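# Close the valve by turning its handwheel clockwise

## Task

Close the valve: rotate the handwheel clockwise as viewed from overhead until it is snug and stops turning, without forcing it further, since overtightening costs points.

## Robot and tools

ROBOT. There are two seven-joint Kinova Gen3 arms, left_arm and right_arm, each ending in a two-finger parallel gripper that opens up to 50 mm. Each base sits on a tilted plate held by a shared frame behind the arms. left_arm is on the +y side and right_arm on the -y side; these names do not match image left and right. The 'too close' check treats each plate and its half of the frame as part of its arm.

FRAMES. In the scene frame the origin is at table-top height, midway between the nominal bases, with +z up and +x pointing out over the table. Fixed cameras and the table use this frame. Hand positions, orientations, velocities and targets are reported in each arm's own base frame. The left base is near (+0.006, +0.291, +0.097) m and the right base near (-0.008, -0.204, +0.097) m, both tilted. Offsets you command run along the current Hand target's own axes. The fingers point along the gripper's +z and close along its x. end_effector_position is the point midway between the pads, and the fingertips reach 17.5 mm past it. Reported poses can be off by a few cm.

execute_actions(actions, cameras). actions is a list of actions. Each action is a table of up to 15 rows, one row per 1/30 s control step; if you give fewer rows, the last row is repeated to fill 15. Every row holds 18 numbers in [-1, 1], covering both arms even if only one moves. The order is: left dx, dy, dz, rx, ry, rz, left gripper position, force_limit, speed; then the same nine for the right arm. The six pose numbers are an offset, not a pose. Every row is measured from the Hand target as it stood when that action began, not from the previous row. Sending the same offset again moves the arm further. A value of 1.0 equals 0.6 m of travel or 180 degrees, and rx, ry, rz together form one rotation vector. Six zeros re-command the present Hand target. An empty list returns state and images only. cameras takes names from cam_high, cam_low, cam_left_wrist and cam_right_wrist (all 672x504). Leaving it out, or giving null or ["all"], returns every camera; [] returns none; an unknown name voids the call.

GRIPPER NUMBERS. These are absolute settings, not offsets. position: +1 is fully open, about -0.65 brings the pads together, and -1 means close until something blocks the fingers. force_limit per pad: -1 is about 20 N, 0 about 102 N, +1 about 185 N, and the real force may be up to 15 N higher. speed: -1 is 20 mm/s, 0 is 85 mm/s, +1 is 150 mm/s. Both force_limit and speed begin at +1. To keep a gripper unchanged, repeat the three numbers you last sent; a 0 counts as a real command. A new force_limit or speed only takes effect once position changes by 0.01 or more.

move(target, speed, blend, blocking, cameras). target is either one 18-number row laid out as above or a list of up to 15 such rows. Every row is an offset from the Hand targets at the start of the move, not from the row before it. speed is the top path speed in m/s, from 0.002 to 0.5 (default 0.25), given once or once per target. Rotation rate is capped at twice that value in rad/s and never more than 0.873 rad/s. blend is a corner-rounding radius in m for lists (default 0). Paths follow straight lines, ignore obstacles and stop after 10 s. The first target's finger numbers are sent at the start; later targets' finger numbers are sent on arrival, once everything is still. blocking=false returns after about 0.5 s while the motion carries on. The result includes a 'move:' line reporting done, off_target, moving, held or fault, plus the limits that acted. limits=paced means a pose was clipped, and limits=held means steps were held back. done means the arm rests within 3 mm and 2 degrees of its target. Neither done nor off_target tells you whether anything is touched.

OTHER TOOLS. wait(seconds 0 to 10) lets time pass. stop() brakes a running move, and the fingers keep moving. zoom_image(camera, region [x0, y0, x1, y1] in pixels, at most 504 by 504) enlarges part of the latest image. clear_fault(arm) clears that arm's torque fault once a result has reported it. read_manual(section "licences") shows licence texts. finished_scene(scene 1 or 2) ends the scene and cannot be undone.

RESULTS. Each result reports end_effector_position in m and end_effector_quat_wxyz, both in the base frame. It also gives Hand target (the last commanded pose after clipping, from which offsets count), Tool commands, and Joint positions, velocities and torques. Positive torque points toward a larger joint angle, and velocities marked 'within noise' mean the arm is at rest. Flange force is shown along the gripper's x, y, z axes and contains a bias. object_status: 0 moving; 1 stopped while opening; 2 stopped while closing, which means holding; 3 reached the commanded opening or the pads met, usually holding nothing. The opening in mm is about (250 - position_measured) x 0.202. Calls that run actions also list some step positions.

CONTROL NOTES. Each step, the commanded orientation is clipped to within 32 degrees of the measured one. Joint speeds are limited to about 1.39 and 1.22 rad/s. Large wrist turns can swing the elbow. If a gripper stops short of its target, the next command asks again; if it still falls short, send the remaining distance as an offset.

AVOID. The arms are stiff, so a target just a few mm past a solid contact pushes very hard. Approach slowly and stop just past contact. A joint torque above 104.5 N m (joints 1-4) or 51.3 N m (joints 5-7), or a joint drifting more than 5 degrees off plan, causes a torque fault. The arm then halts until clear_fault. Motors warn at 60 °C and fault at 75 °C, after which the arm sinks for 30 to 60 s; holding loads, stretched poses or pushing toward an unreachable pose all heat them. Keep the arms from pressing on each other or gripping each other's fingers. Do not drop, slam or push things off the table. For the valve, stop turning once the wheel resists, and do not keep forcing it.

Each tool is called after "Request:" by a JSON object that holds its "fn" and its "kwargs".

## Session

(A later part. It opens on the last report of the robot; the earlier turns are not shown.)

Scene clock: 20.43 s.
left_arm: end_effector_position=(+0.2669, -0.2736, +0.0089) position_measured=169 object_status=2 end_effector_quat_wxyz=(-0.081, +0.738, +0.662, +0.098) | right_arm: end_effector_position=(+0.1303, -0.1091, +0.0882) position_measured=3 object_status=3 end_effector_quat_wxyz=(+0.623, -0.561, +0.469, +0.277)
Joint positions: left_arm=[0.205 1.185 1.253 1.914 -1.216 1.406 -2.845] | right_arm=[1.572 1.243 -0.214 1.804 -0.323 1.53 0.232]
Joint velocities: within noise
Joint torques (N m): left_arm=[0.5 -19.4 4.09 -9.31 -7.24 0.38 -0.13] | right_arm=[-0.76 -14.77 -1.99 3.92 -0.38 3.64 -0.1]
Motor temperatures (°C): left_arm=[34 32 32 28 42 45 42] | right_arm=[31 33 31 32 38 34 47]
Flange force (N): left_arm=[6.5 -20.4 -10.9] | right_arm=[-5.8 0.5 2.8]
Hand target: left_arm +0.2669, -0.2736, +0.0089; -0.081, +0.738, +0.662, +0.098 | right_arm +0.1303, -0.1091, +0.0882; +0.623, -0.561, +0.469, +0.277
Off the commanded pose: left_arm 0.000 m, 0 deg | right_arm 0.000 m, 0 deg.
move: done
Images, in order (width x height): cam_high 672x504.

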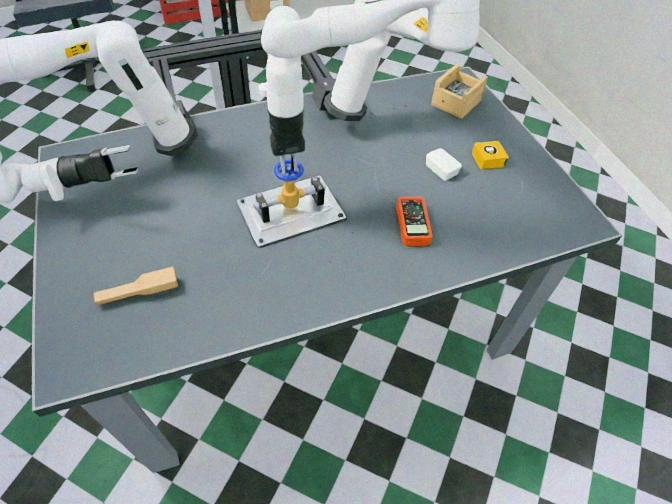

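Request:
{"fn": "move", "kwargs": {"target": [[0,0,-0.0003,0,0,0,0.1,0,-0.3,0,0,0,0,0,0,1,1,1],[0,0,-0.0003,0,0,-0.7222,0.1,0,-0.3,0,0,0,0,0,0,1,1,1],[0,0,-0.0003,0,0,0.5278,0.1,0,-0.3,0,0,0,0,0,0,1,1,1],[0,0,-0.0003,0,0,-0.2222,0.1,0,-0.3,0,0,0,0,0,0,1,1,1]], "speed": 0.5, "cameras": ["cam_left_wrist"]}}

Request:
{"fn": "move", "kwargs": {"target": [[0,0,0,0,0,0,-1,0,-0.3,0,0,0,0,0,0,1,1,1],[0,0,0.0013,0,0,0.6,-1,0,-0.3,0,0,0,0,0,0,1,1,1]], "speed": 0.45, "cameras": ["cam_left_wrist"]}}

Scene clock: 30.13 s.
left_arm: end_effector_position=(+0.2669, -0.2737, +0.0090) position_measured=138 object_status=3 end_effector_quat_wxyz=(-0.043, +0.467, +0.875, +0.120) | right_arm: end_effector_position=(+0.1303, -0.1091, +0.0882) position_measured=3 object_status=3 end_effector_quat_wxyz=(+0.623, -0.561, +0.469, +0.277)
Joint positions: left_arm=[1.152 0.752 -0.382 1.879 0.096 0.718 2.927] | right_arm=[1.572 1.243 -0.214 1.804 -0.323 1.53 0.232]
Joint velocities: within noise
Joint torques (N m): left_arm=[0.14 -9.66 -1.76 -1.83 -0.78 1.1 0.31] | right_arm=[-0.69 -14.79 -1.96 3.9 -0.4 3.63 -0.12]
Motor temperatures (°C): left_arm=[34 32 32 28 42 45 42] | right_arm=[31 33 31 32 38 34 47]
Flange force (N): left_arm=[-1.4 -3.4 -14.1] | right_arm=[-5.8 0.4 2.9]
Hand target: left_arm +0.2669, -0.2737, +0.0090; -0.043, +0.467, +0.875, +0.120 | right_arm +0.1303, -0.1091, +0.0882; +0.623, -0.561, +0.469, +0.277
Off the commanded pose: left_arm 0.000 m, 0 deg | right_arm 0.000 m, 0 deg.
move: done
Images, in order (width x height): cam_left_wrist 672x504.

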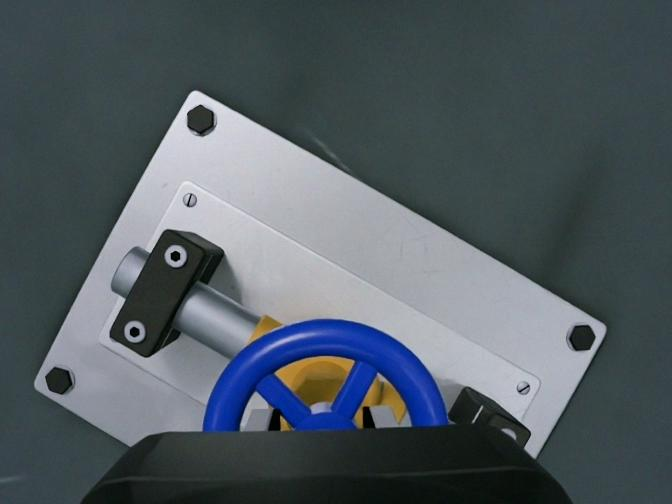

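Scene clock: 33.30 s.
left_arm: end_effector_position=(+0.2669, -0.2735, +0.0083) position_measured=169 object_status=2 end_effector_quat_wxyz=(-0.122, +0.983, +0.136, +0.036) | right_arm: end_effector_position=(+0.1303, -0.1091, +0.0882) position_measured=3 object_status=3 end_effector_quat_wxyz=(+0.623, -0.561, +0.469, +0.277)
Joint positions: left_arm=[0.793 0.73 0.146 1.893 -0.418 0.749 1.527] | right_arm=[1.572 1.243 -0.214 1.804 -0.323 1.53 0.232]
Joint velocities: within noise
Joint torques (N m): left_arm=[0.27 -7.28 -1.03 -5.53 -1.71 -2.17 -0.01] | right_arm=[-0.7 -14.71 -1.93 3.87 -0.41 3.61 -0.16]
Motor temperatures (°C): left_arm=[34 32 32 28 42 45 42] | right_arm=[31 33 31 32 38 34 47]
Flange force (N): left_arm=[-6.9 -7.2 -28.0] | right_arm=[-6.1 0.4 2.9]
Hand target: left_arm +0.2669, -0.2735, +0.0083; -0.122, +0.983, +0.136, +0.036 | right_arm +0.1303, -0.1091, +0.0882; +0.623, -0.561, +0.469, +0.277
Off the commanded pose: left_arm 0.000 m, 0 deg | right_arm 0.000 m, 0 deg.
move: done
Images, in order (width x height): cam_left_wrist 672x504.

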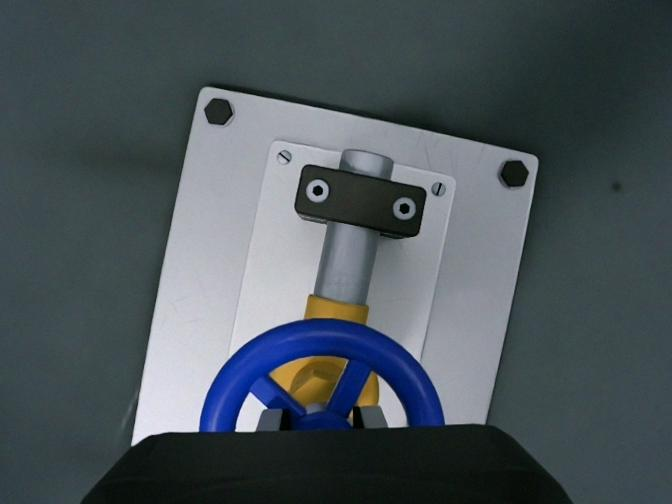

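Request:
{"fn": "move", "kwargs": {"target": [[0,0,0.0004,0,0,0.6,-1,0,-0.3,0,0,0,0,0,0,1,1,1]], "speed": 0.45, "cameras": ["cam_left_wrist"]}}

Scene clock: 36.07 s.
left_arm: end_effector_position=(+0.2670, -0.2734, +0.0080) position_measured=169 object_status=2 end_effector_quat_wxyz=(-0.101, +0.688, -0.715, -0.078) | right_arm: end_effector_position=(+0.1303, -0.1091, +0.0882) position_measured=3 object_status=3 end_effector_quat_wxyz=(+0.623, -0.561, +0.469, +0.277)
Joint positions: left_arm=[0.471 0.835 0.65 1.906 -0.828 0.933 0.026] | right_arm=[1.572 1.243 -0.214 1.804 -0.323 1.53 0.232]
Joint velocities: within noise
Joint torques (N m): left_arm=[1.03 -13.71 0.74 -7.67 -3.23 -1.07 -0.11] | right_arm=[-0.75 -14.81 -1.97 3.91 -0.43 3.61 -0.1]
Motor temperatures (°C): left_arm=[34 32 32 28 42 45 42] | right_arm=[31 33 31 32 38 34 47]
Flange force (N): left_arm=[-3.9 10.5 -16.8] | right_arm=[-5.8 0.6 2.8]
Hand target: left_arm +0.2670, -0.2734, +0.0080; -0.101, +0.688, -0.715, -0.078 | right_arm +0.1303, -0.1091, +0.0882; +0.623, -0.561, +0.469, +0.277
Off the commanded pose: left_arm 0.000 m, 0 deg | right_arm 0.000 m, 0 deg.
move: done
Images, in order (width x height): cam_left_wrist 672x504.

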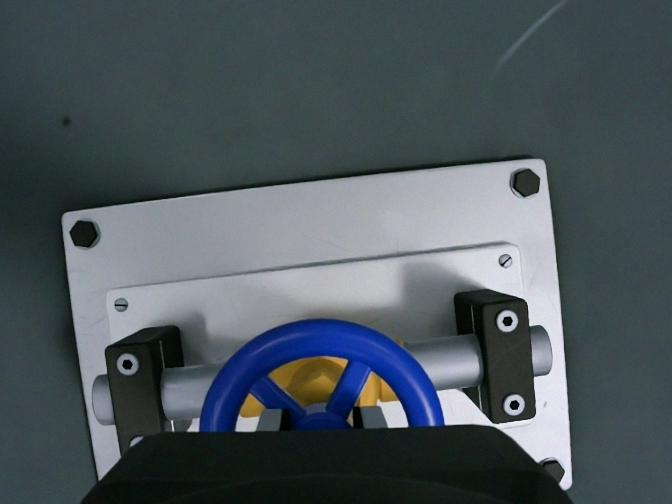

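Request:
{"fn": "move", "kwargs": {"target": [[0,0,0.0006,0,0,0.6,-1,0,-0.3,0,0,0,0,0,0,1,1,1]], "speed": 0.45, "cameras": ["cam_left_wrist"]}}

Request:
{"fn": "move", "kwargs": {"target": [[0,0,0.0006,0,0,0.4,-1,0,-0.3,0,0,0,0,0,0,1,1,1]], "speed": 0.45, "cameras": ["cam_left_wrist"]}}

Scene clock: 38.90 s.
left_arm: end_effector_position=(+0.2670, -0.2733, +0.0077) position_measured=169 object_status=2 end_effector_quat_wxyz=(-0.004, +0.174, +0.976, +0.127) | right_arm: end_effector_position=(+0.1303, -0.1091, +0.0882) position_measured=3 object_status=3 end_effector_quat_wxyz=(+0.623, -0.561, +0.469, +0.277)
Joint positions: left_arm=[0.27 1.037 1.05 1.913 -1.099 1.21 -1.616] | right_arm=[1.572 1.243 -0.214 1.804 -0.323 1.53 0.232]
Joint velocities: within noise
Joint torques (N m): left_arm=[2.3 -17.59 4.77 -8.01 -3.88 -0.51 -0.1] | right_arm=[-0.74 -14.72 -2.01 3.82 -0.37 3.69 -0.15]
Motor temperatures (°C): left_arm=[34 32 32 28 42 45 42] | right_arm=[31 33 31 32 38 34 47]
Flange force (N): left_arm=[12.0 1.8 -7.5] | right_arm=[-6.1 0.5 3.3]
Hand target: left_arm +0.2670, -0.2733, +0.0077; -0.004, +0.174, +0.976, +0.127 | right_arm +0.1303, -0.1091, +0.0882; +0.623, -0.561, +0.469, +0.277
Off the commanded pose: left_arm 0.000 m, 0 deg | right_arm 0.000 m, 0 deg.
move: done
Images, in order (width x height): cam_left_wrist 672x504.

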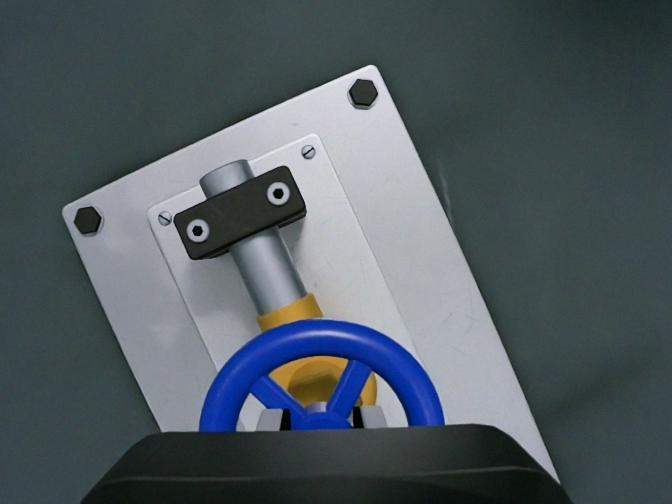

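Scene clock: 40.87 s.
left_arm: end_effector_position=(+0.2670, -0.2732, +0.0073) position_measured=169 object_status=2 end_effector_quat_wxyz=(-0.078, +0.715, +0.688, +0.101) | right_arm: end_effector_position=(+0.1303, -0.1091, +0.0882) position_measured=3 object_status=3 end_effector_quat_wxyz=(+0.623, -0.561, +0.469, +0.277)
Joint positions: left_arm=[0.207 1.179 1.242 1.915 -1.214 1.394 -2.778] | right_arm=[1.572 1.243 -0.214 1.804 -0.323 1.53 0.232]
Joint velocities: within noise
Joint torques (N m): left_arm=[2.42 -18.78 5.97 -7.14 -4.18 0.08 -0.14] | right_arm=[-0.69 -14.8 -1.97 3.83 -0.38 3.6 -0.13]
Motor temperatures (°C): left_arm=[34 32 32 28 42 45 42] | right_arm=[31 33 31 32 38 34 47]
Flange force (N): left_arm=[5.5 -11.7 -4.9] | right_arm=[-5.9 0.4 3.0]
Hand target: left_arm +0.2670, -0.2732, +0.0073; -0.078, +0.715, +0.688, +0.101 | right_arm +0.1303, -0.1091, +0.0882; +0.623, -0.561, +0.469, +0.277
Off the commanded pose: left_arm 0.000 m, 0 deg | right_arm 0.000 m, 0 deg.
move: done
Images, in order (width x height): cam_left_wrist 672x504.

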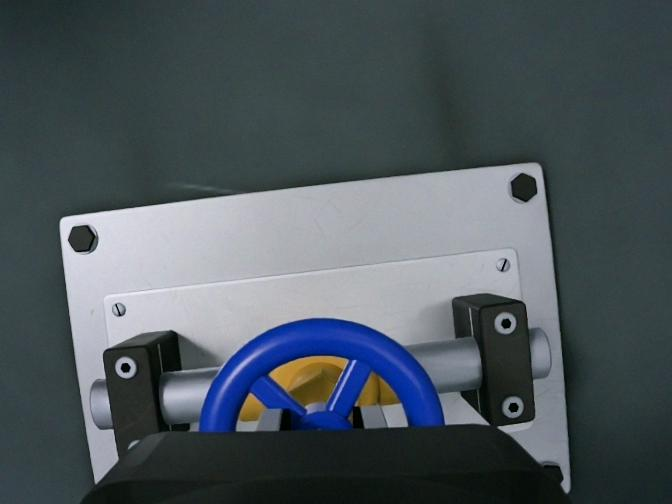

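Request:
{"fn": "move", "kwargs": {"target": [[0,0,-0.0003,0,0,0,0.1,0,-0.3,0,0,0,0,0,0,1,1,1],[0,0,-0.0003,0,0,-0.7222,0.1,0,-0.3,0,0,0,0,0,0,1,1,1],[0,0,-0.0003,0,0,0.5278,0.1,0,-0.3,0,0,0,0,0,0,1,1,1],[0,0,-0.0003,0,0,-0.2222,0.1,0,-0.3,0,0,0,0,0,0,1,1,1]], "speed": 0.5, "cameras": ["cam_left_wrist","cam_low"]}}

Request:
{"fn": "move", "kwargs": {"target": [[0,0,0,0,0,0,-1,0.2,-0.3,0,0,0,0,0,0,1,1,1],[0,0,0.0008,0,0,0.4,-1,0.2,-0.3,0,0,0,0,0,0,1,1,1]], "speed": 0.45, "cameras": ["cam_left_wrist"]}}

Scene clock: 50.53 s.
left_arm: end_effector_position=(+0.2670, -0.2733, +0.0075) position_measured=138 object_status=3 end_effector_quat_wxyz=(-0.039, +0.437, +0.891, +0.121) | right_arm: end_effector_position=(+0.1303, -0.1091, +0.0882) position_measured=3 object_status=3 end_effector_quat_wxyz=(+0.623, -0.561, +0.469, +0.277)
Joint positions: left_arm=[1.162 0.758 -0.399 1.88 0.115 0.715 2.979] | right_arm=[1.572 1.243 -0.214 1.804 -0.323 1.53 0.232]
Joint velocities: within noise
Joint torques (N m): left_arm=[0.32 -10.55 -1.89 -2.84 -0.89 0.59 0.28] | right_arm=[-0.67 -14.77 -1.97 3.87 -0.39 3.61 -0.09]
Motor temperatures (°C): left_arm=[34 32 32 28 42 45 42] | right_arm=[31 33 31 32 38 34 47]
Flange force (N): left_arm=[-0.1 -3.7 -12.6] | right_arm=[-5.9 0.3 2.9]
Hand target: left_arm +0.2670, -0.2733, +0.0075; -0.039, +0.437, +0.891, +0.121 | right_arm +0.1303, -0.1091, +0.0882; +0.623, -0.561, +0.469, +0.277
Off the commanded pose: left_arm 0.000 m, 0 deg | right_arm 0.000 m, 0 deg.
move: done
Images, in order (width x height): cam_low 672x504, cam_left_wrist 672x504.

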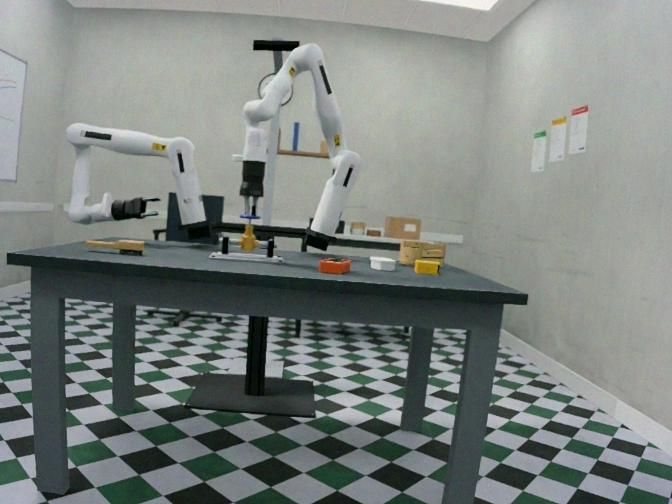

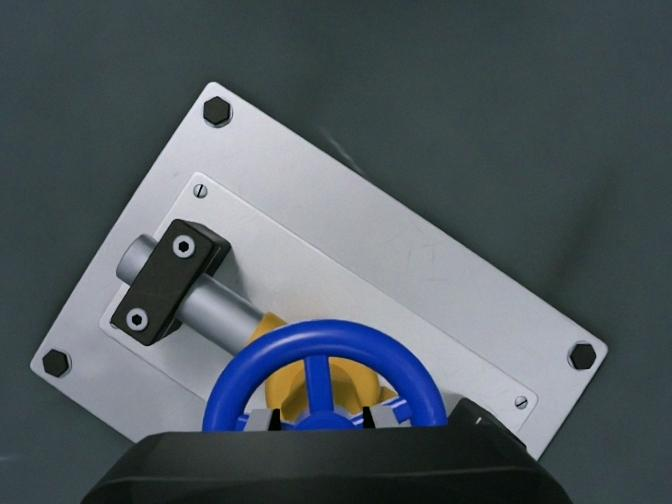

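Scene clock: 52.97 s.
left_arm: end_effector_position=(+0.2670, -0.2732, +0.0071) position_measured=171 object_status=2 end_effector_quat_wxyz=(-0.102, +0.877, +0.464, +0.075) | right_arm: end_effector_position=(+0.1303, -0.1091, +0.0882) position_measured=3 object_status=3 end_effector_quat_wxyz=(+0.623, -0.561, +0.469, +0.277)
Joint positions: left_arm=[0.925 0.726 -0.047 1.889 -0.239 0.714 2.056] | right_arm=[1.572 1.243 -0.214 1.804 -0.323 1.53 0.232]
Joint velocities: within noise
Joint torques (N m): left_arm=[0.83 -8.87 -0.41 -5.95 -1.09 -2.25 -0.15] | right_arm=[-0.7 -14.78 -1.94 3.87 -0.41 3.66 -0.07]
Motor temperatures (°C): left_arm=[34 32 32 28 42 45 42] | right_arm=[31 33 31 32 38 34 47]
Flange force (N): left_arm=[-0.3 -8.6 -22.7] | right_arm=[-5.9 0.4 3.0]
Hand target: left_arm +0.2670, -0.2732, +0.0070; -0.102, +0.877, +0.464, +0.075 | right_arm +0.1303, -0.1091, +0.0882; +0.623, -0.561, +0.469, +0.277
Off the commanded pose: left_arm 0.000 m, 0 deg | right_arm 0.000 m, 0 deg.
move: done
Images, in order (width x height): cam_left_wrist 672x504.

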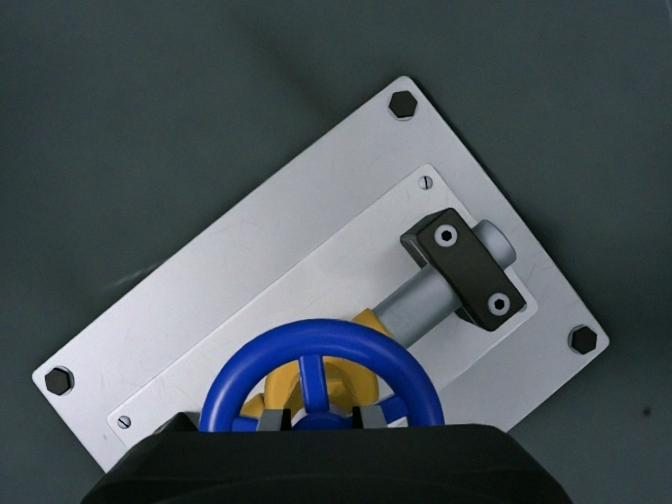

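Request:
{"fn": "move", "kwargs": {"target": [[0,0,0.0003,0,0,0.35,-1,0.2,-0.3,0,0,0,0,0,0,1,1,1]], "speed": 0.45, "cameras": ["cam_left_wrist"]}}

Request:
{"fn": "move", "kwargs": {"target": [[0,0,0.0004,0,0,0.3,-1,0.2,-0.3,0,0,0,0,0,0,1,1,1]], "speed": 0.35, "cameras": ["cam_left_wrist"]}}

Scene clock: 54.83 s.
left_arm: end_effector_position=(+0.2670, -0.2731, +0.0069) position_measured=171 object_status=2 end_effector_quat_wxyz=(-0.127, +0.990, -0.063, +0.011) | right_arm: end_effector_position=(+0.1303, -0.1091, +0.0882) position_measured=3 object_status=3 end_effector_quat_wxyz=(+0.623, -0.561, +0.469, +0.277)
Joint positions: left_arm=[0.716 0.745 0.26 1.898 -0.521 0.774 1.222] | right_arm=[1.572 1.243 -0.214 1.804 -0.323 1.53 0.232]
Joint velocities: within noise
Joint torques (N m): left_arm=[0.98 -11.4 -0.19 -6.38 -1.84 -1.25 -0.14] | right_arm=[-0.77 -14.78 -1.96 3.89 -0.34 3.66 -0.1]
Motor temperatures (°C): left_arm=[34 32 32 28 42 45 42] | right_arm=[31 33 31 32 38 34 47]
Flange force (N): left_arm=[-8.3 -2.3 -17.7] | right_arm=[-5.9 0.4 3.0]
Hand target: left_arm +0.2670, -0.2731, +0.0069; -0.127, +0.990, -0.063, +0.011 | right_arm +0.1303, -0.1091, +0.0882; +0.623, -0.561, +0.469, +0.277
Off the commanded pose: left_arm 0.000 m, 0 deg | right_arm 0.000 m, 0 deg.
move: done
Images, in order (width x height): cam_left_wrist 672x504.

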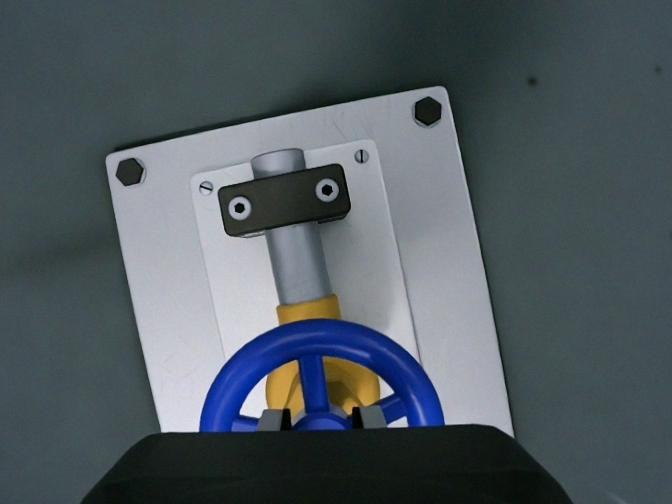

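Scene clock: 56.63 s.
left_arm: end_effector_position=(+0.2670, -0.2730, +0.0066) position_measured=171 object_status=2 end_effector_quat_wxyz=(-0.118, +0.854, -0.505, -0.048) | right_arm: end_effector_position=(+0.1303, -0.1091, +0.0882) position_measured=3 object_status=3 end_effector_quat_wxyz=(+0.623, -0.561, +0.469, +0.277)
Joint positions: left_arm=[0.552 0.796 0.514 1.904 -0.73 0.865 0.476] | right_arm=[1.572 1.243 -0.214 1.804 -0.323 1.53 0.232]
Joint velocities: within noise
Joint torques (N m): left_arm=[1.26 -13.29 0.71 -7 -2.44 -0.88 -0.09] | right_arm=[-0.68 -14.72 -1.97 3.79 -0.4 3.64 -0.09]
Motor temperatures (°C): left_arm=[34 32 32 28 42 45 42] | right_arm=[31 33 31 32 38 34 47]
Flange force (N): left_arm=[-7.1 5.8 -15.3] | right_arm=[-6.2 0.4 3.2]
Hand target: left_arm +0.2670, -0.2731, +0.0066; -0.118, +0.854, -0.505, -0.048 | right_arm +0.1303, -0.1091, +0.0882; +0.623, -0.561, +0.469, +0.277
Off the commanded pose: left_arm 0.000 m, 0 deg | right_arm 0.000 m, 0 deg.
move: done
Images, in order (width x height): cam_left_wrist 672x504.

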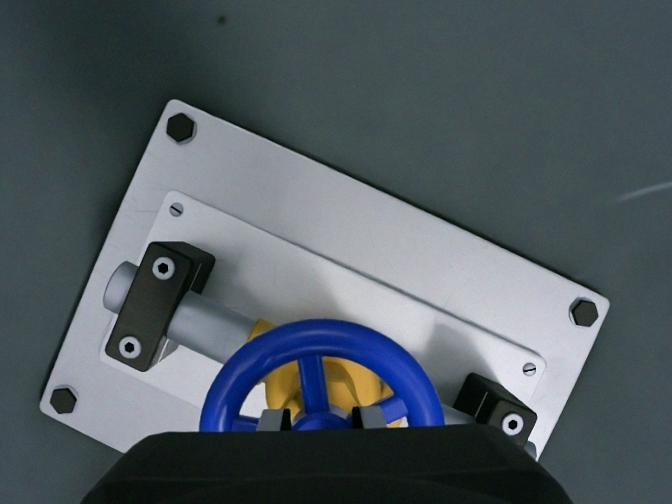

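Request:
{"fn": "move", "kwargs": {"target": [[0,0,0.0005,0,0,0.4,-1,0.2,-0.3,0,0,0,0,0,0,1,1,1]], "speed": 0.4, "cameras": []}}

Request:
{"fn": "move", "kwargs": {"target": [[0,0,0.0006,0,0,0.35,-1,0.2,-0.3,0,0,0,0,0,0,1,1,1]], "speed": 0.4, "cameras": ["cam_left_wrist"]}}

Scene clock: 58.80 s.
left_arm: end_effector_position=(+0.2670, -0.2730, +0.0064) position_measured=171 object_status=2 end_effector_quat_wxyz=(+0.067, -0.394, +0.910, +0.108) | right_arm: end_effector_position=(+0.1303, -0.1091, +0.0882) position_measured=3 object_status=3 end_effector_quat_wxyz=(+0.623, -0.561, +0.469, +0.277)
Joint positions: left_arm=[0.377 0.909 0.818 1.911 -0.952 1.031 -0.576] | right_arm=[1.572 1.243 -0.214 1.804 -0.323 1.53 0.232]
Joint velocities: within noise
Joint torques (N m): left_arm=[1.77 -16.12 2.76 -7.62 -3.15 -0.55 -0.14] | right_arm=[-0.68 -14.69 -1.96 3.86 -0.37 3.59 -0.08]
Motor temperatures (°C): left_arm=[34 32 32 28 42 45 42] | right_arm=[31 33 31 32 38 34 47]
Flange force (N): left_arm=[3.8 9.2 -10.4] | right_arm=[-6.1 0.2 2.9]
Hand target: left_arm +0.2670, -0.2730, +0.0064; +0.067, -0.394, +0.910, +0.108 | right_arm +0.1303, -0.1091, +0.0882; +0.623, -0.561, +0.469, +0.277
Off the commanded pose: left_arm 0.000 m, 0 deg | right_arm 0.000 m, 0 deg.
move: done
No camera images: "cameras" was empty.

Scene clock: 60.70 s.
left_arm: end_effector_position=(+0.2670, -0.2729, +0.0060) position_measured=171 object_status=2 end_effector_quat_wxyz=(+0.001, +0.140, +0.982, +0.127) | right_arm: end_effector_position=(+0.1303, -0.1091, +0.0882) position_measured=3 object_status=3 end_effector_quat_wxyz=(+0.623, -0.561, +0.469, +0.277)
Joint positions: left_arm=[0.275 1.032 1.036 1.914 -1.096 1.198 -1.55] | right_arm=[1.572 1.243 -0.214 1.804 -0.323 1.53 0.232]
Joint velocities: within noise
Joint torques (N m): left_arm=[1.95 -16.83 3.85 -7.73 -3.97 -0.43 -0.09] | right_arm=[-0.65 -14.79 -1.97 3.9 -0.4 3.61 -0.07]
Motor temperatures (°C): left_arm=[34 32 32 28 42 45 42] | right_arm=[31 33 31 32 38 34 47]
Flange force (N): left_arm=[12.1 2.3 -10.4] | right_arm=[-5.8 0.3 2.8]
Hand target: left_arm +0.2670, -0.2729, +0.0060; +0.001, +0.140, +0.982, +0.127 | right_arm +0.1303, -0.1091, +0.0882; +0.623, -0.561, +0.469, +0.277
Off the commanded pose: left_arm 0.000 m, 0 deg | right_arm 0.000 m, 0 deg.
move: done
Images, in order (width x height): cam_left_wrist 672x504.

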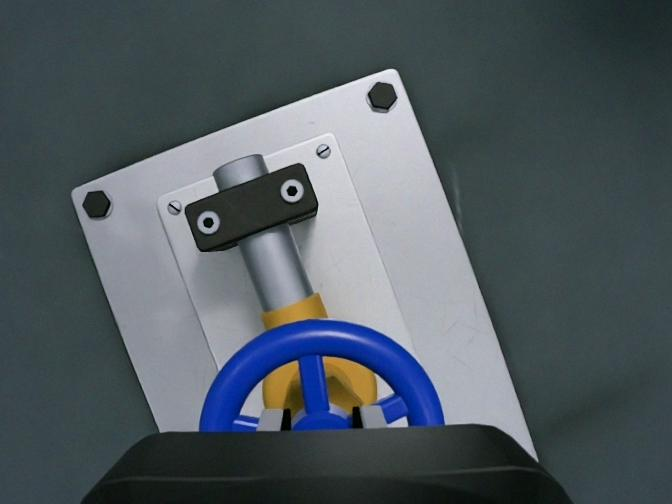

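Request:
{"fn": "move", "kwargs": {"target": [[0,0,0.0006,0,0,0.4,-1,0.2,-0.3,0,0,0,0,0,0,1,1,1]], "speed": 0.4, "cameras": ["cam_left_wrist","cam_low"]}}

Scene clock: 62.83 s.
left_arm: end_effector_position=(+0.2670, -0.2728, +0.0056) position_measured=171 object_status=2 end_effector_quat_wxyz=(-0.074, +0.691, +0.712, +0.103) | right_arm: end_effector_position=(+0.1303, -0.1091, +0.0882) position_measured=3 object_status=3 end_effector_quat_wxyz=(+0.623, -0.561, +0.469, +0.277)
Joint positions: left_arm=[0.209 1.175 1.23 1.917 -1.212 1.382 -2.711] | right_arm=[1.572 1.243 -0.214 1.804 -0.323 1.53 0.232]
Joint velocities: within noise
Joint torques (N m): left_arm=[2.1 -18.28 5.34 -7.2 -4.58 -0.02 -0.12] | right_arm=[-0.67 -14.77 -1.96 3.85 -0.35 3.66 -0.13]
Motor temperatures (°C): left_arm=[34 32 32 28 42 45 42] | right_arm=[31 33 31 32 38 34 47]
Flange force (N): left_arm=[6.5 -12.0 -7.7] | right_arm=[-5.9 0.4 3.2]
Hand target: left_arm +0.2670, -0.2728, +0.0056; -0.074, +0.691, +0.712, +0.103 | right_arm +0.1303, -0.1091, +0.0882; +0.623, -0.561, +0.469, +0.277
Off the commanded pose: left_arm 0.000 m, 0 deg | right_arm 0.000 m, 0 deg.
move: done
Images, in order (width x height): cam_low 672x504, cam_left_wrist 672x504.

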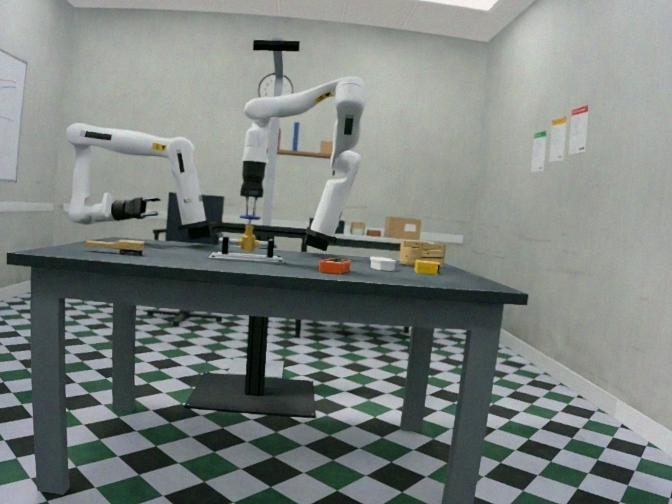

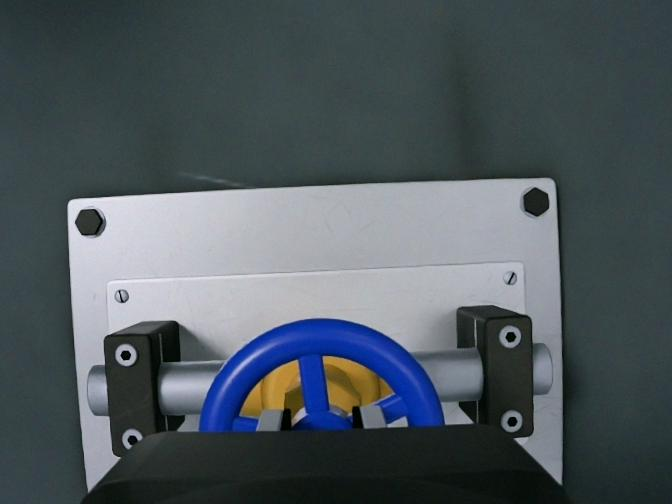

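Request:
{"fn": "move", "kwargs": {"target": [[0,0,-0.0003,0,0,0,0.1,0,-0.3,0,0,0,0,0,0,1,1,1],[0,0,-0.0003,0,0,-0.7222,0.1,0,-0.3,0,0,0,0,0,0,1,1,1],[0,0,-0.0003,0,0,0.5278,0.1,0,-0.3,0,0,0,0,0,0,1,1,1],[0,0,-0.0003,0,0,-0.2222,0.1,0,-0.3,0,0,0,0,0,0,1,1,1]], "speed": 0.5, "cameras": ["cam_low"]}}

Request:
{"fn": "zoom_image", "kwargs": {"camera": "cam_low", "region": [227, 195, 277, 245]}}

Request:
{"fn": "move", "kwargs": {"target": [[0,0,0,0,0,0,-1,0.2,-0.3,0,0,0,0,0,0,1,1,1],[0,0,0.0006,0,0,0.4,-1,0.2,-0.3,0,0,0,0,0,0,1,1,1]], "speed": 0.45, "cameras": ["cam_left_wrist"]}}

Scene clock: 72.53 s.
left_arm: end_effector_position=(+0.2670, -0.2729, +0.0058) position_measured=138 object_status=3 end_effector_quat_wxyz=(-0.034, +0.405, +0.905, +0.122) | right_arm: end_effector_position=(+0.1303, -0.1091, +0.0882) position_measured=3 object_status=3 end_effector_quat_wxyz=(+0.623, -0.561, +0.469, +0.277)
Joint positions: left_arm=[1.172 0.764 -0.415 1.881 0.135 0.712 3.031] | right_arm=[1.572 1.243 -0.214 1.804 -0.323 1.53 0.232]
Joint velocities: within noise
Joint torques (N m): left_arm=[0.16 -9.59 -1.76 -1.51 -0.75 1.22 0.26] | right_arm=[-0.72 -14.8 -1.96 3.8 -0.33 3.66 -0.08]
Motor temperatures (°C): left_arm=[34 32 32 28 42 45 42] | right_arm=[31 33 31 32 38 34 47]
Flange force (N): left_arm=[-1.4 -3.6 -14.1] | right_arm=[-6.0 0.4 3.3]
Hand target: left_arm +0.2670, -0.2729, +0.0058; -0.034, +0.405, +0.905, +0.122 | right_arm +0.1303, -0.1091, +0.0882; +0.623, -0.561, +0.469, +0.277
Off the commanded pose: left_arm 0.000 m, 0 deg | right_arm 0.000 m, 0 deg.
move: done
Images, in order (width x height): cam_low 672x504.

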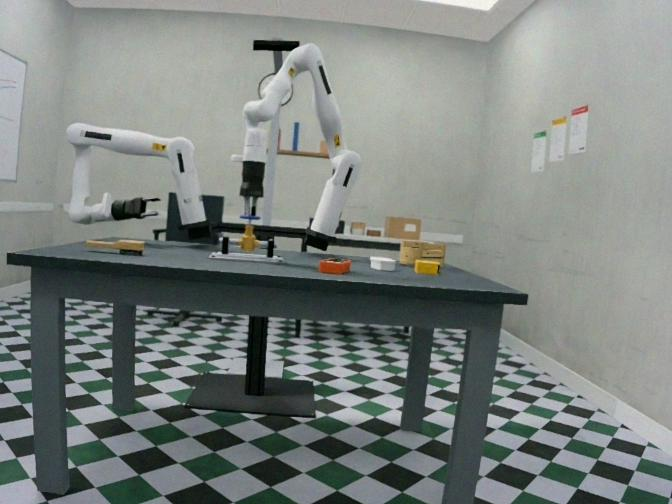

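Scaled by 10.080 from the camera's 672x504 image, which has a finer 960x720 frame.

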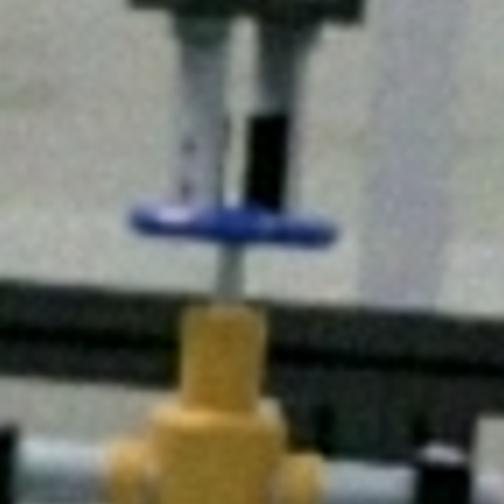

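Scene clock: 74.97 s.
left_arm: end_effector_position=(+0.2670, -0.2727, +0.0055) position_measured=171 object_status=2 end_effector_quat_wxyz=(-0.100, +0.860, +0.494, +0.079) | right_arm: end_effector_position=(+0.1303, -0.1091, +0.0882) position_measured=3 object_status=3 end_effector_quat_wxyz=(+0.623, -0.561, +0.469, +0.277)
Joint positions: left_arm=[0.936 0.729 -0.064 1.891 -0.224 0.708 2.111] | right_arm=[1.572 1.243 -0.214 1.804 -0.323 1.53 0.232]
Joint velocities: within noise
Joint torques (N m): left_arm=[0.95 -8.89 -0.54 -6.17 -1.19 -2.34 -0.1] | right_arm=[-0.7 -14.78 -1.89 3.87 -0.41 3.6 -0.1]
Motor temperatures (°C): left_arm=[34 32 32 28 42 45 42] | right_arm=[31 33 31 32 38 34 47]
Flange force (N): left_arm=[0.8 -9.0 -22.7] | right_arm=[-5.9 0.3 2.9]
Hand target: left_arm +0.2671, -0.2728, +0.0055; -0.100, +0.860, +0.494, +0.079 | right_arm +0.1303, -0.1091, +0.0882; +0.623, -0.561, +0.469, +0.277
Off the commanded pose: left_arm 0.000 m, 0 deg | right_arm 0.000 m, 0 deg.
move: done
Images, in order (width x height): cam_left_wrist 672x504.

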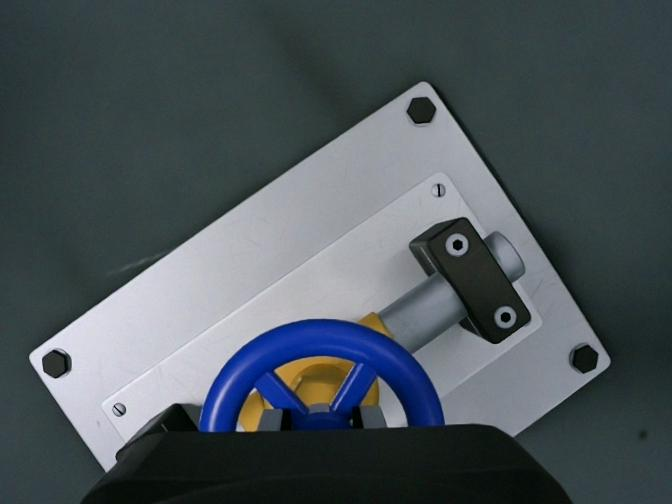

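Request:
{"fn": "move", "kwargs": {"target": [[0,0,0.0002,0,0,0.35,-1,0.2,-0.3,0,0,0,0,0,0,1,1,1]], "speed": 0.4, "cameras": ["cam_left_wrist"]}}

Request:
{"fn": "move", "kwargs": {"target": [[0,0,0.0004,0,0,0.3,-1,0.2,-0.3,0,0,0,0,0,0,1,1,1]], "speed": 0.35, "cameras": ["cam_left_wrist"]}}

Scene clock: 76.93 s.
left_arm: end_effector_position=(+0.2671, -0.2727, +0.0054) position_measured=171 object_status=2 end_effector_quat_wxyz=(-0.126, +0.991, -0.028, +0.015) | right_arm: end_effector_position=(+0.1303, -0.1091, +0.0882) position_measured=3 object_status=3 end_effector_quat_wxyz=(+0.623, -0.561, +0.469, +0.277)
Joint positions: left_arm=[0.727 0.746 0.243 1.899 -0.51 0.765 1.281] | right_arm=[1.572 1.243 -0.214 1.804 -0.323 1.53 0.232]
Joint velocities: within noise
Joint torques (N m): left_arm=[1.26 -12.17 0.14 -6.55 -1.69 -1.25 -0.1] | right_arm=[-0.67 -14.76 -1.91 3.8 -0.34 3.66 -0.12]
Motor temperatures (°C): left_arm=[34 32 32 28 42 45 42] | right_arm=[31 33 31 32 38 34 47]
Flange force (N): left_arm=[-7.4 -2.7 -15.6] | right_arm=[-6.0 0.3 3.3]
Hand target: left_arm +0.2671, -0.2727, +0.0054; -0.126, +0.992, -0.028, +0.015 | right_arm +0.1303, -0.1091, +0.0882; +0.623, -0.561, +0.469, +0.277
Off the commanded pose: left_arm 0.000 m, 0 deg | right_arm 0.000 m, 0 deg.
move: done
Images, in order (width x height): cam_left_wrist 672x504.

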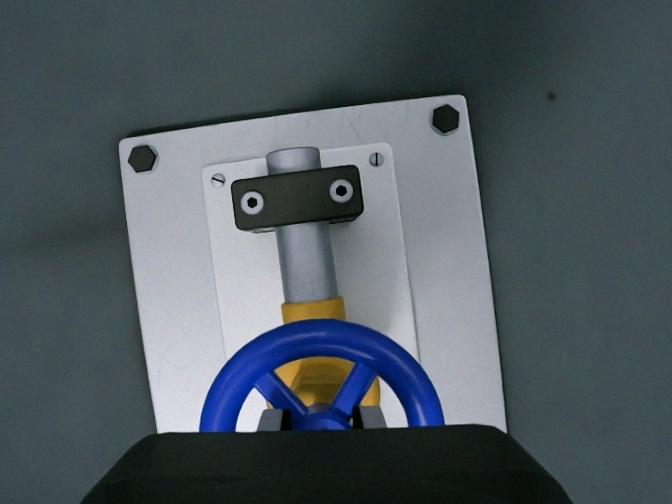

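Scene clock: 78.73 s.
left_arm: end_effector_position=(+0.2671, -0.2727, +0.0051) position_measured=171 object_status=2 end_effector_quat_wxyz=(-0.119, +0.871, -0.475, -0.044) | right_arm: end_effector_position=(+0.1303, -0.1091, +0.0882) position_measured=3 object_status=3 end_effector_quat_wxyz=(+0.623, -0.561, +0.469, +0.277)
Joint positions: left_arm=[0.562 0.795 0.497 1.905 -0.722 0.855 0.537] | right_arm=[1.572 1.243 -0.214 1.804 -0.323 1.53 0.232]
Joint velocities: within noise
Joint torques (N m): left_arm=[1.68 -14.13 1.26 -6.89 -2.11 -0.75 -0.08] | right_arm=[-0.69 -14.79 -1.96 3.88 -0.41 3.65 -0.07]
Motor temperatures (°C): left_arm=[34 32 32 28 42 45 42] | right_arm=[31 33 31 32 38 34 47]
Flange force (N): left_arm=[-6.3 4.5 -12.4] | right_arm=[-5.8 0.4 3.0]
Hand target: left_arm +0.2671, -0.2727, +0.0051; -0.119, +0.871, -0.475, -0.044 | right_arm +0.1303, -0.1091, +0.0882; +0.623, -0.561, +0.469, +0.277
Off the commanded pose: left_arm 0.000 m, 0 deg | right_arm 0.000 m, 0 deg.
move: done
Images, in order (width x height): cam_left_wrist 672x504.

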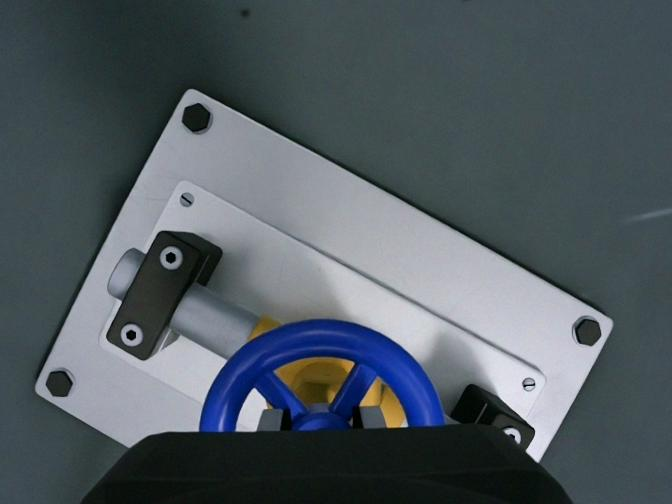

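Continue (1305° so far).

Request:
{"fn": "move", "kwargs": {"target": [[0,0,0.0005,0,0,0.35,-1,0.2,-0.3,0,0,0,0,0,0,1,1,1]], "speed": 0.4, "cameras": []}}

Request:
{"fn": "move", "kwargs": {"target": [[0,0,0.0005,0,0,0.35,-1,0.2,-0.3,0,0,0,0,0,0,1,1,1]], "speed": 0.4, "cameras": []}}

Request:
{"fn": "move", "kwargs": {"target": [[0,0,0.0006,0,0,0.35,-1,0.2,-0.3,0,0,0,0,0,0,1,1,1]], "speed": 0.4, "cameras": ["cam_left_wrist"]}}

Scene clock: 80.77 s.
left_arm: end_effector_position=(+0.2671, -0.2726, +0.0048) position_measured=171 object_status=2 end_effector_quat_wxyz=(+0.079, -0.494, +0.860, +0.100) | right_arm: end_effector_position=(+0.1303, -0.1091, +0.0882) position_measured=3 object_status=3 end_effector_quat_wxyz=(+0.623, -0.561, +0.469, +0.277)
Joint positions: left_arm=[0.403 0.889 0.768 1.911 -0.923 0.997 -0.377] | right_arm=[1.572 1.243 -0.214 1.804 -0.323 1.53 0.232]
Joint velocities: within noise
Joint torques (N m): left_arm=[1.8 -15.94 2.65 -7.26 -2.79 -0.42 -0.11] | right_arm=[-0.69 -14.73 -1.99 3.82 -0.43 3.63 -0.14]
Motor temperatures (°C): left_arm=[34 32 32 28 42 45 42] | right_arm=[31 33 31 32 38 34 47]
Flange force (N): left_arm=[1.8 8.7 -9.9] | right_arm=[-6.1 0.5 3.1]
Hand target: left_arm +0.2671, -0.2726, +0.0048; +0.079, -0.494, +0.860, +0.100 | right_arm +0.1303, -0.1091, +0.0882; +0.623, -0.561, +0.469, +0.277
Off the commanded pose: left_arm 0.000 m, 0 deg | right_arm 0.000 m, 0 deg.
move: done
No camera images: "cameras" was empty.

Scene clock: 82.67 s.
left_arm: end_effector_position=(+0.2671, -0.2725, +0.0046) position_measured=171 object_status=2 end_effector_quat_wxyz=(+0.015, +0.028, +0.992, +0.126) | right_arm: end_effector_position=(+0.1303, -0.1091, +0.0882) position_measured=3 object_status=3 end_effector_quat_wxyz=(+0.623, -0.561, +0.469, +0.277)
Joint positions: left_arm=[0.291 1.01 0.995 1.915 -1.074 1.162 -1.342] | right_arm=[1.572 1.243 -0.214 1.804 -0.323 1.53 0.232]
Joint velocities: within noise
Joint torques (N m): left_arm=[1.9 -17.47 4.05 -7.54 -3.55 -0.08 -0.11] | right_arm=[-0.68 -14.78 -1.97 3.86 -0.37 3.59 -0.1]
Motor temperatures (°C): left_arm=[34 32 32 28 42 45 42] | right_arm=[31 33 31 32 38 34 47]
Flange force (N): left_arm=[10.4 3.3 -7.6] | right_arm=[-5.9 0.4 2.9]
Hand target: left_arm +0.2671, -0.2725, +0.0046; +0.015, +0.028, +0.992, +0.126 | right_arm +0.1303, -0.1091, +0.0882; +0.623, -0.561, +0.469, +0.277
Off the commanded pose: left_arm 0.000 m, 0 deg | right_arm 0.000 m, 0 deg.
move: done
No camera images: "cameras" was empty.

Scene clock: 84.57 s.
left_arm: end_effector_position=(+0.2671, -0.2724, +0.0042) position_measured=171 object_status=2 end_effector_quat_wxyz=(-0.053, +0.542, +0.831, +0.115) | right_arm: end_effector_position=(+0.1303, -0.1091, +0.0882) position_measured=3 object_status=3 end_effector_quat_wxyz=(+0.623, -0.561, +0.469, +0.277)
Joint positions: left_arm=[0.224 1.135 1.175 1.918 -1.185 1.326 -2.349] | right_arm=[1.572 1.243 -0.214 1.804 -0.323 1.53 0.232]
Joint velocities: within noise
Joint torques (N m): left_arm=[2.14 -18.72 3.6 -6.26 -7.13 1.54 -2.88] | right_arm=[-0.66 -14.77 -1.94 3.91 -0.43 3.61 -0.11]
Motor temperatures (°C): left_arm=[34 32 32 28 42 45 42] | right_arm=[31 33 31 32 38 34 47]
Flange force (N): left_arm=[11.9 -16.0 -10.7] | right_arm=[-5.8 0.4 2.8]
Hand target: left_arm +0.2671, -0.2724, +0.0042; -0.053, +0.542, +0.831, +0.115 | right_arm +0.1303, -0.1091, +0.0882; +0.623, -0.561, +0.469, +0.277
Off the commanded pose: left_arm 0.000 m, 0 deg | right_arm 0.000 m, 0 deg.
move: done
Images, in order (width x height): cam_left_wrist 672x504.

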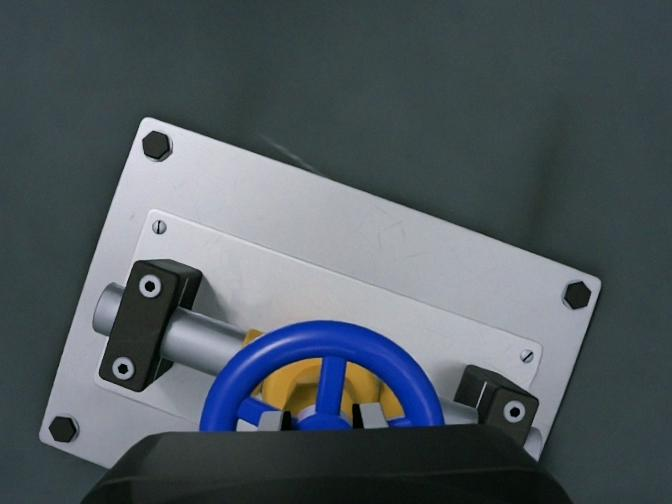

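Request:
{"fn": "move", "kwargs": {"target": [[0,0,0,0,0,0,0.1,0.7,-0.3,0,0,0,0,0,0,1,1,1],[0,0,0,0,0,0,-1,0.7,-0.3,0,0,0,0,0,0,1,1,1],[0,0,0,0,0,0.05,-1,0.7,-0.3,0,0,0,0,0,0,1,1,1]], "cameras": ["cam_left_wrist"]}}

Request:
{"fn": "move", "kwargs": {"target": [[0,0,0,0,0,0.02,-1,0.7,-0.3,0,0,0,0,0,0,1,1,1]], "cameras": ["cam_left_wrist"]}}

Scene clock: 86.57 s.
left_arm: end_effector_position=(+0.2671, -0.2724, +0.0042) position_measured=176 object_status=2 end_effector_quat_wxyz=(-0.062, +0.606, +0.786, +0.111) | right_arm: end_effector_position=(+0.1303, -0.1091, +0.0882) position_measured=3 object_status=3 end_effector_quat_wxyz=(+0.623, -0.561, +0.469, +0.277)
Joint positions: left_arm=[0.217 1.153 1.197 1.918 -1.198 1.349 -2.496] | right_arm=[1.572 1.243 -0.214 1.804 -0.323 1.53 0.232]
Joint velocities: within noise
Joint torques (N m): left_arm=[5.91 -15.17 7.33 -4.4 -2.38 -1.64 -1.37] | right_arm=[-0.64 -14.82 -1.99 3.84 -0.38 3.59 -0.13]
Motor temperatures (°C): left_arm=[34 32 32 28 42 45 42] | right_arm=[31 33 31 32 38 34 47]
Flange force (N): left_arm=[8.8 -1.8 -8.3] | right_arm=[-5.8 0.4 3.0]
Hand target: left_arm +0.2671, -0.2724, +0.0042; -0.062, +0.606, +0.786, +0.111 | right_arm +0.1303, -0.1091, +0.0882; +0.623, -0.561, +0.469, +0.277
Off the commanded pose: left_arm 0.000 m, 0 deg | right_arm 0.000 m, 0 deg.
move: done
Images, in order (width x height): cam_left_wrist 672x504.

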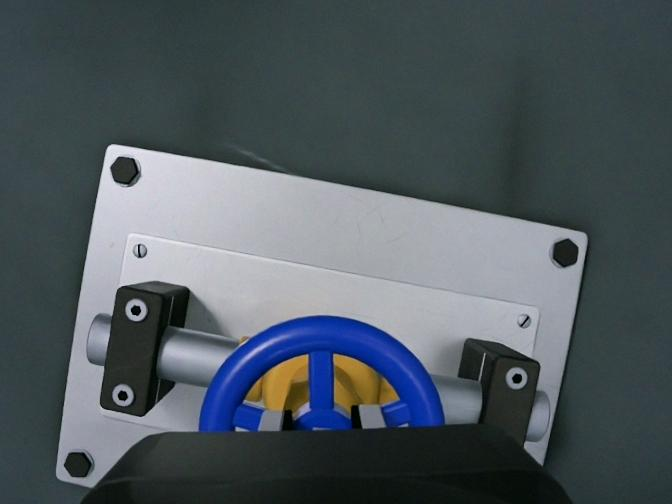

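Scene clock: 87.30 s.
left_arm: end_effector_position=(+0.2671, -0.2724, +0.0042) position_measured=176 object_status=2 end_effector_quat_wxyz=(-0.065, +0.630, +0.766, +0.109) | right_arm: end_effector_position=(+0.1303, -0.1091, +0.0882) position_measured=3 object_status=3 end_effector_quat_wxyz=(+0.623, -0.561, +0.469, +0.277)
Joint positions: left_arm=[0.215 1.16 1.206 1.918 -1.203 1.358 -2.555] | right_arm=[1.572 1.243 -0.214 1.804 -0.323 1.53 0.232]
Joint velocities: within noise
Joint torques (N m): left_arm=[6.37 -15.18 7.47 -3.46 -2.43 -1.34 -2.06] | right_arm=[-0.67 -14.71 -1.96 3.9 -0.38 3.57 -0.14]
Motor temperatures (°C): left_arm=[34 32 32 28 42 45 42] | right_arm=[31 33 31 32 38 34 47]
Flange force (N): left_arm=[7.5 -2.5 -7.8] | right_arm=[-6.0 0.3 2.7]
Hand target: left_arm +0.2671, -0.2724, +0.0042; -0.065, +0.630, +0.766, +0.109 | right_arm +0.1303, -0.1091, +0.0882; +0.623, -0.561, +0.469, +0.277
Off the commanded pose: left_arm 0.000 m, 0 deg | right_arm 0.000 m, 0 deg.
move: done
Images, in order (width x height): cam_left_wrist 672x504.

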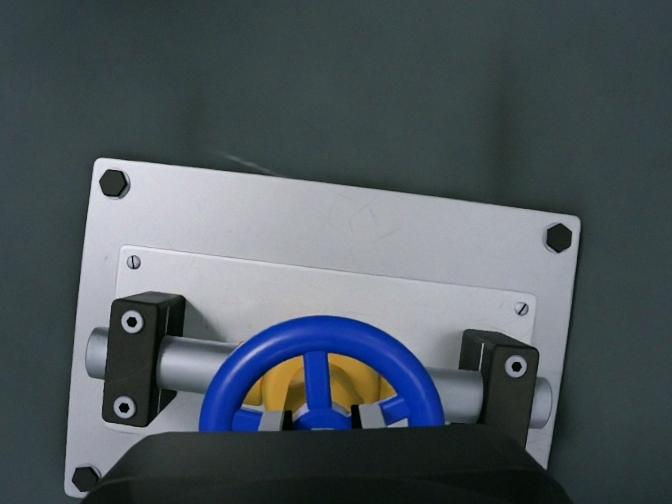

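Request:
{"fn": "move", "kwargs": {"target": [[0,0,0,0,0,0.025,-1,0.7,-0.3,0,0,0,0,0,0,1,1,1]], "cameras": ["cam_left_wrist"]}}

Request:
{"fn": "move", "kwargs": {"target": [[0,0,0,0,0,0.02,-1,0.7,-0.3,0,0,0,0,0,0,1,1,1]], "cameras": ["cam_left_wrist"]}}

Scene clock: 88.10 s.
left_arm: end_effector_position=(+0.2671, -0.2724, +0.0042) position_measured=176 object_status=2 end_effector_quat_wxyz=(-0.070, +0.660, +0.741, +0.106) | right_arm: end_effector_position=(+0.1303, -0.1091, +0.0882) position_measured=3 object_status=3 end_effector_quat_wxyz=(+0.623, -0.561, +0.469, +0.277)
Joint positions: left_arm=[0.212 1.168 1.217 1.918 -1.209 1.369 -2.629] | right_arm=[1.572 1.243 -0.214 1.804 -0.323 1.53 0.232]
Joint velocities: within noise
Joint torques (N m): left_arm=[6.66 -14.94 7.3 -2.63 -2.42 -0.89 -2.87] | right_arm=[-0.72 -14.78 -2 3.87 -0.36 3.63 -0.07]
Motor temperatures (°C): left_arm=[34 32 32 28 42 45 42] | right_arm=[31 33 31 32 38 34 47]
Flange force (N): left_arm=[6.8 -4.0 -7.7] | right_arm=[-5.9 0.4 2.9]
Hand target: left_arm +0.2671, -0.2724, +0.0042; -0.070, +0.659, +0.741, +0.106 | right_arm +0.1303, -0.1091, +0.0882; +0.623, -0.561, +0.469, +0.277
Off the commanded pose: left_arm 0.000 m, 0 deg | right_arm 0.000 m, 0 deg.
move: done
Images, in order (width x height): cam_left_wrist 672x504.

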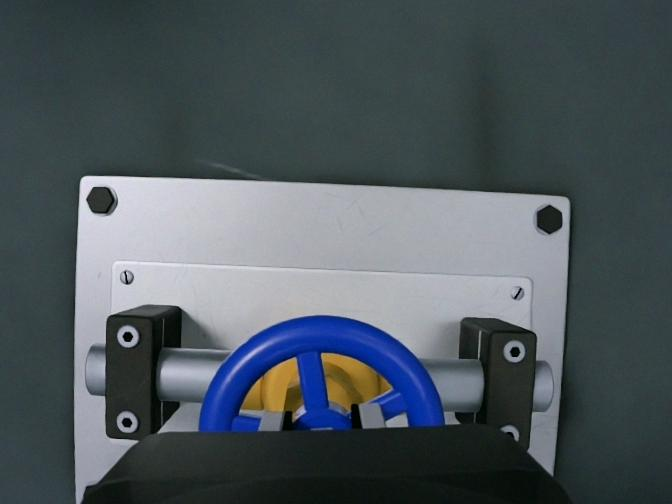

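Scene clock: 88.83 s.
left_arm: end_effector_position=(+0.2671, -0.2724, +0.0042) position_measured=176 object_status=2 end_effector_quat_wxyz=(-0.073, +0.682, +0.720, +0.104) | right_arm: end_effector_position=(+0.1303, -0.1091, +0.0882) position_measured=3 object_status=3 end_effector_quat_wxyz=(+0.623, -0.561, +0.469, +0.277)
Joint positions: left_arm=[0.21 1.175 1.225 1.918 -1.214 1.378 -2.688] | right_arm=[1.572 1.243 -0.214 1.804 -0.323 1.53 0.232]
Joint velocities: within noise
Joint torques (N m): left_arm=[6.8 -15.17 7.31 -2.16 -2.62 -0.73 -3.34] | right_arm=[-0.62 -14.79 -1.95 3.83 -0.36 3.59 -0.08]
Motor temperatures (°C): left_arm=[34 32 32 28 42 45 42] | right_arm=[31 33 31 32 38 34 47]
Flange force (N): left_arm=[5.7 -5.0 -7.6] | right_arm=[-5.9 0.2 3.0]
Hand target: left_arm +0.2671, -0.2724, +0.0042; -0.073, +0.682, +0.720, +0.104 | right_arm +0.1303, -0.1091, +0.0882; +0.623, -0.561, +0.469, +0.277
Off the commanded pose: left_arm 0.000 m, 0 deg | right_arm 0.000 m, 0 deg.
move: done
Images, in order (width x height): cam_left_wrist 672x504.

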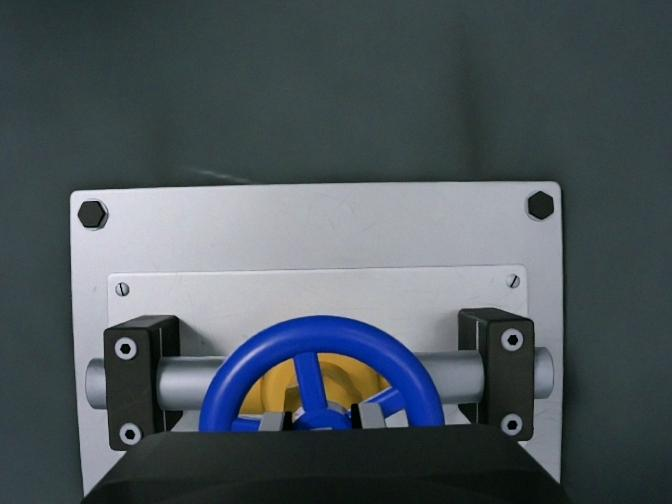

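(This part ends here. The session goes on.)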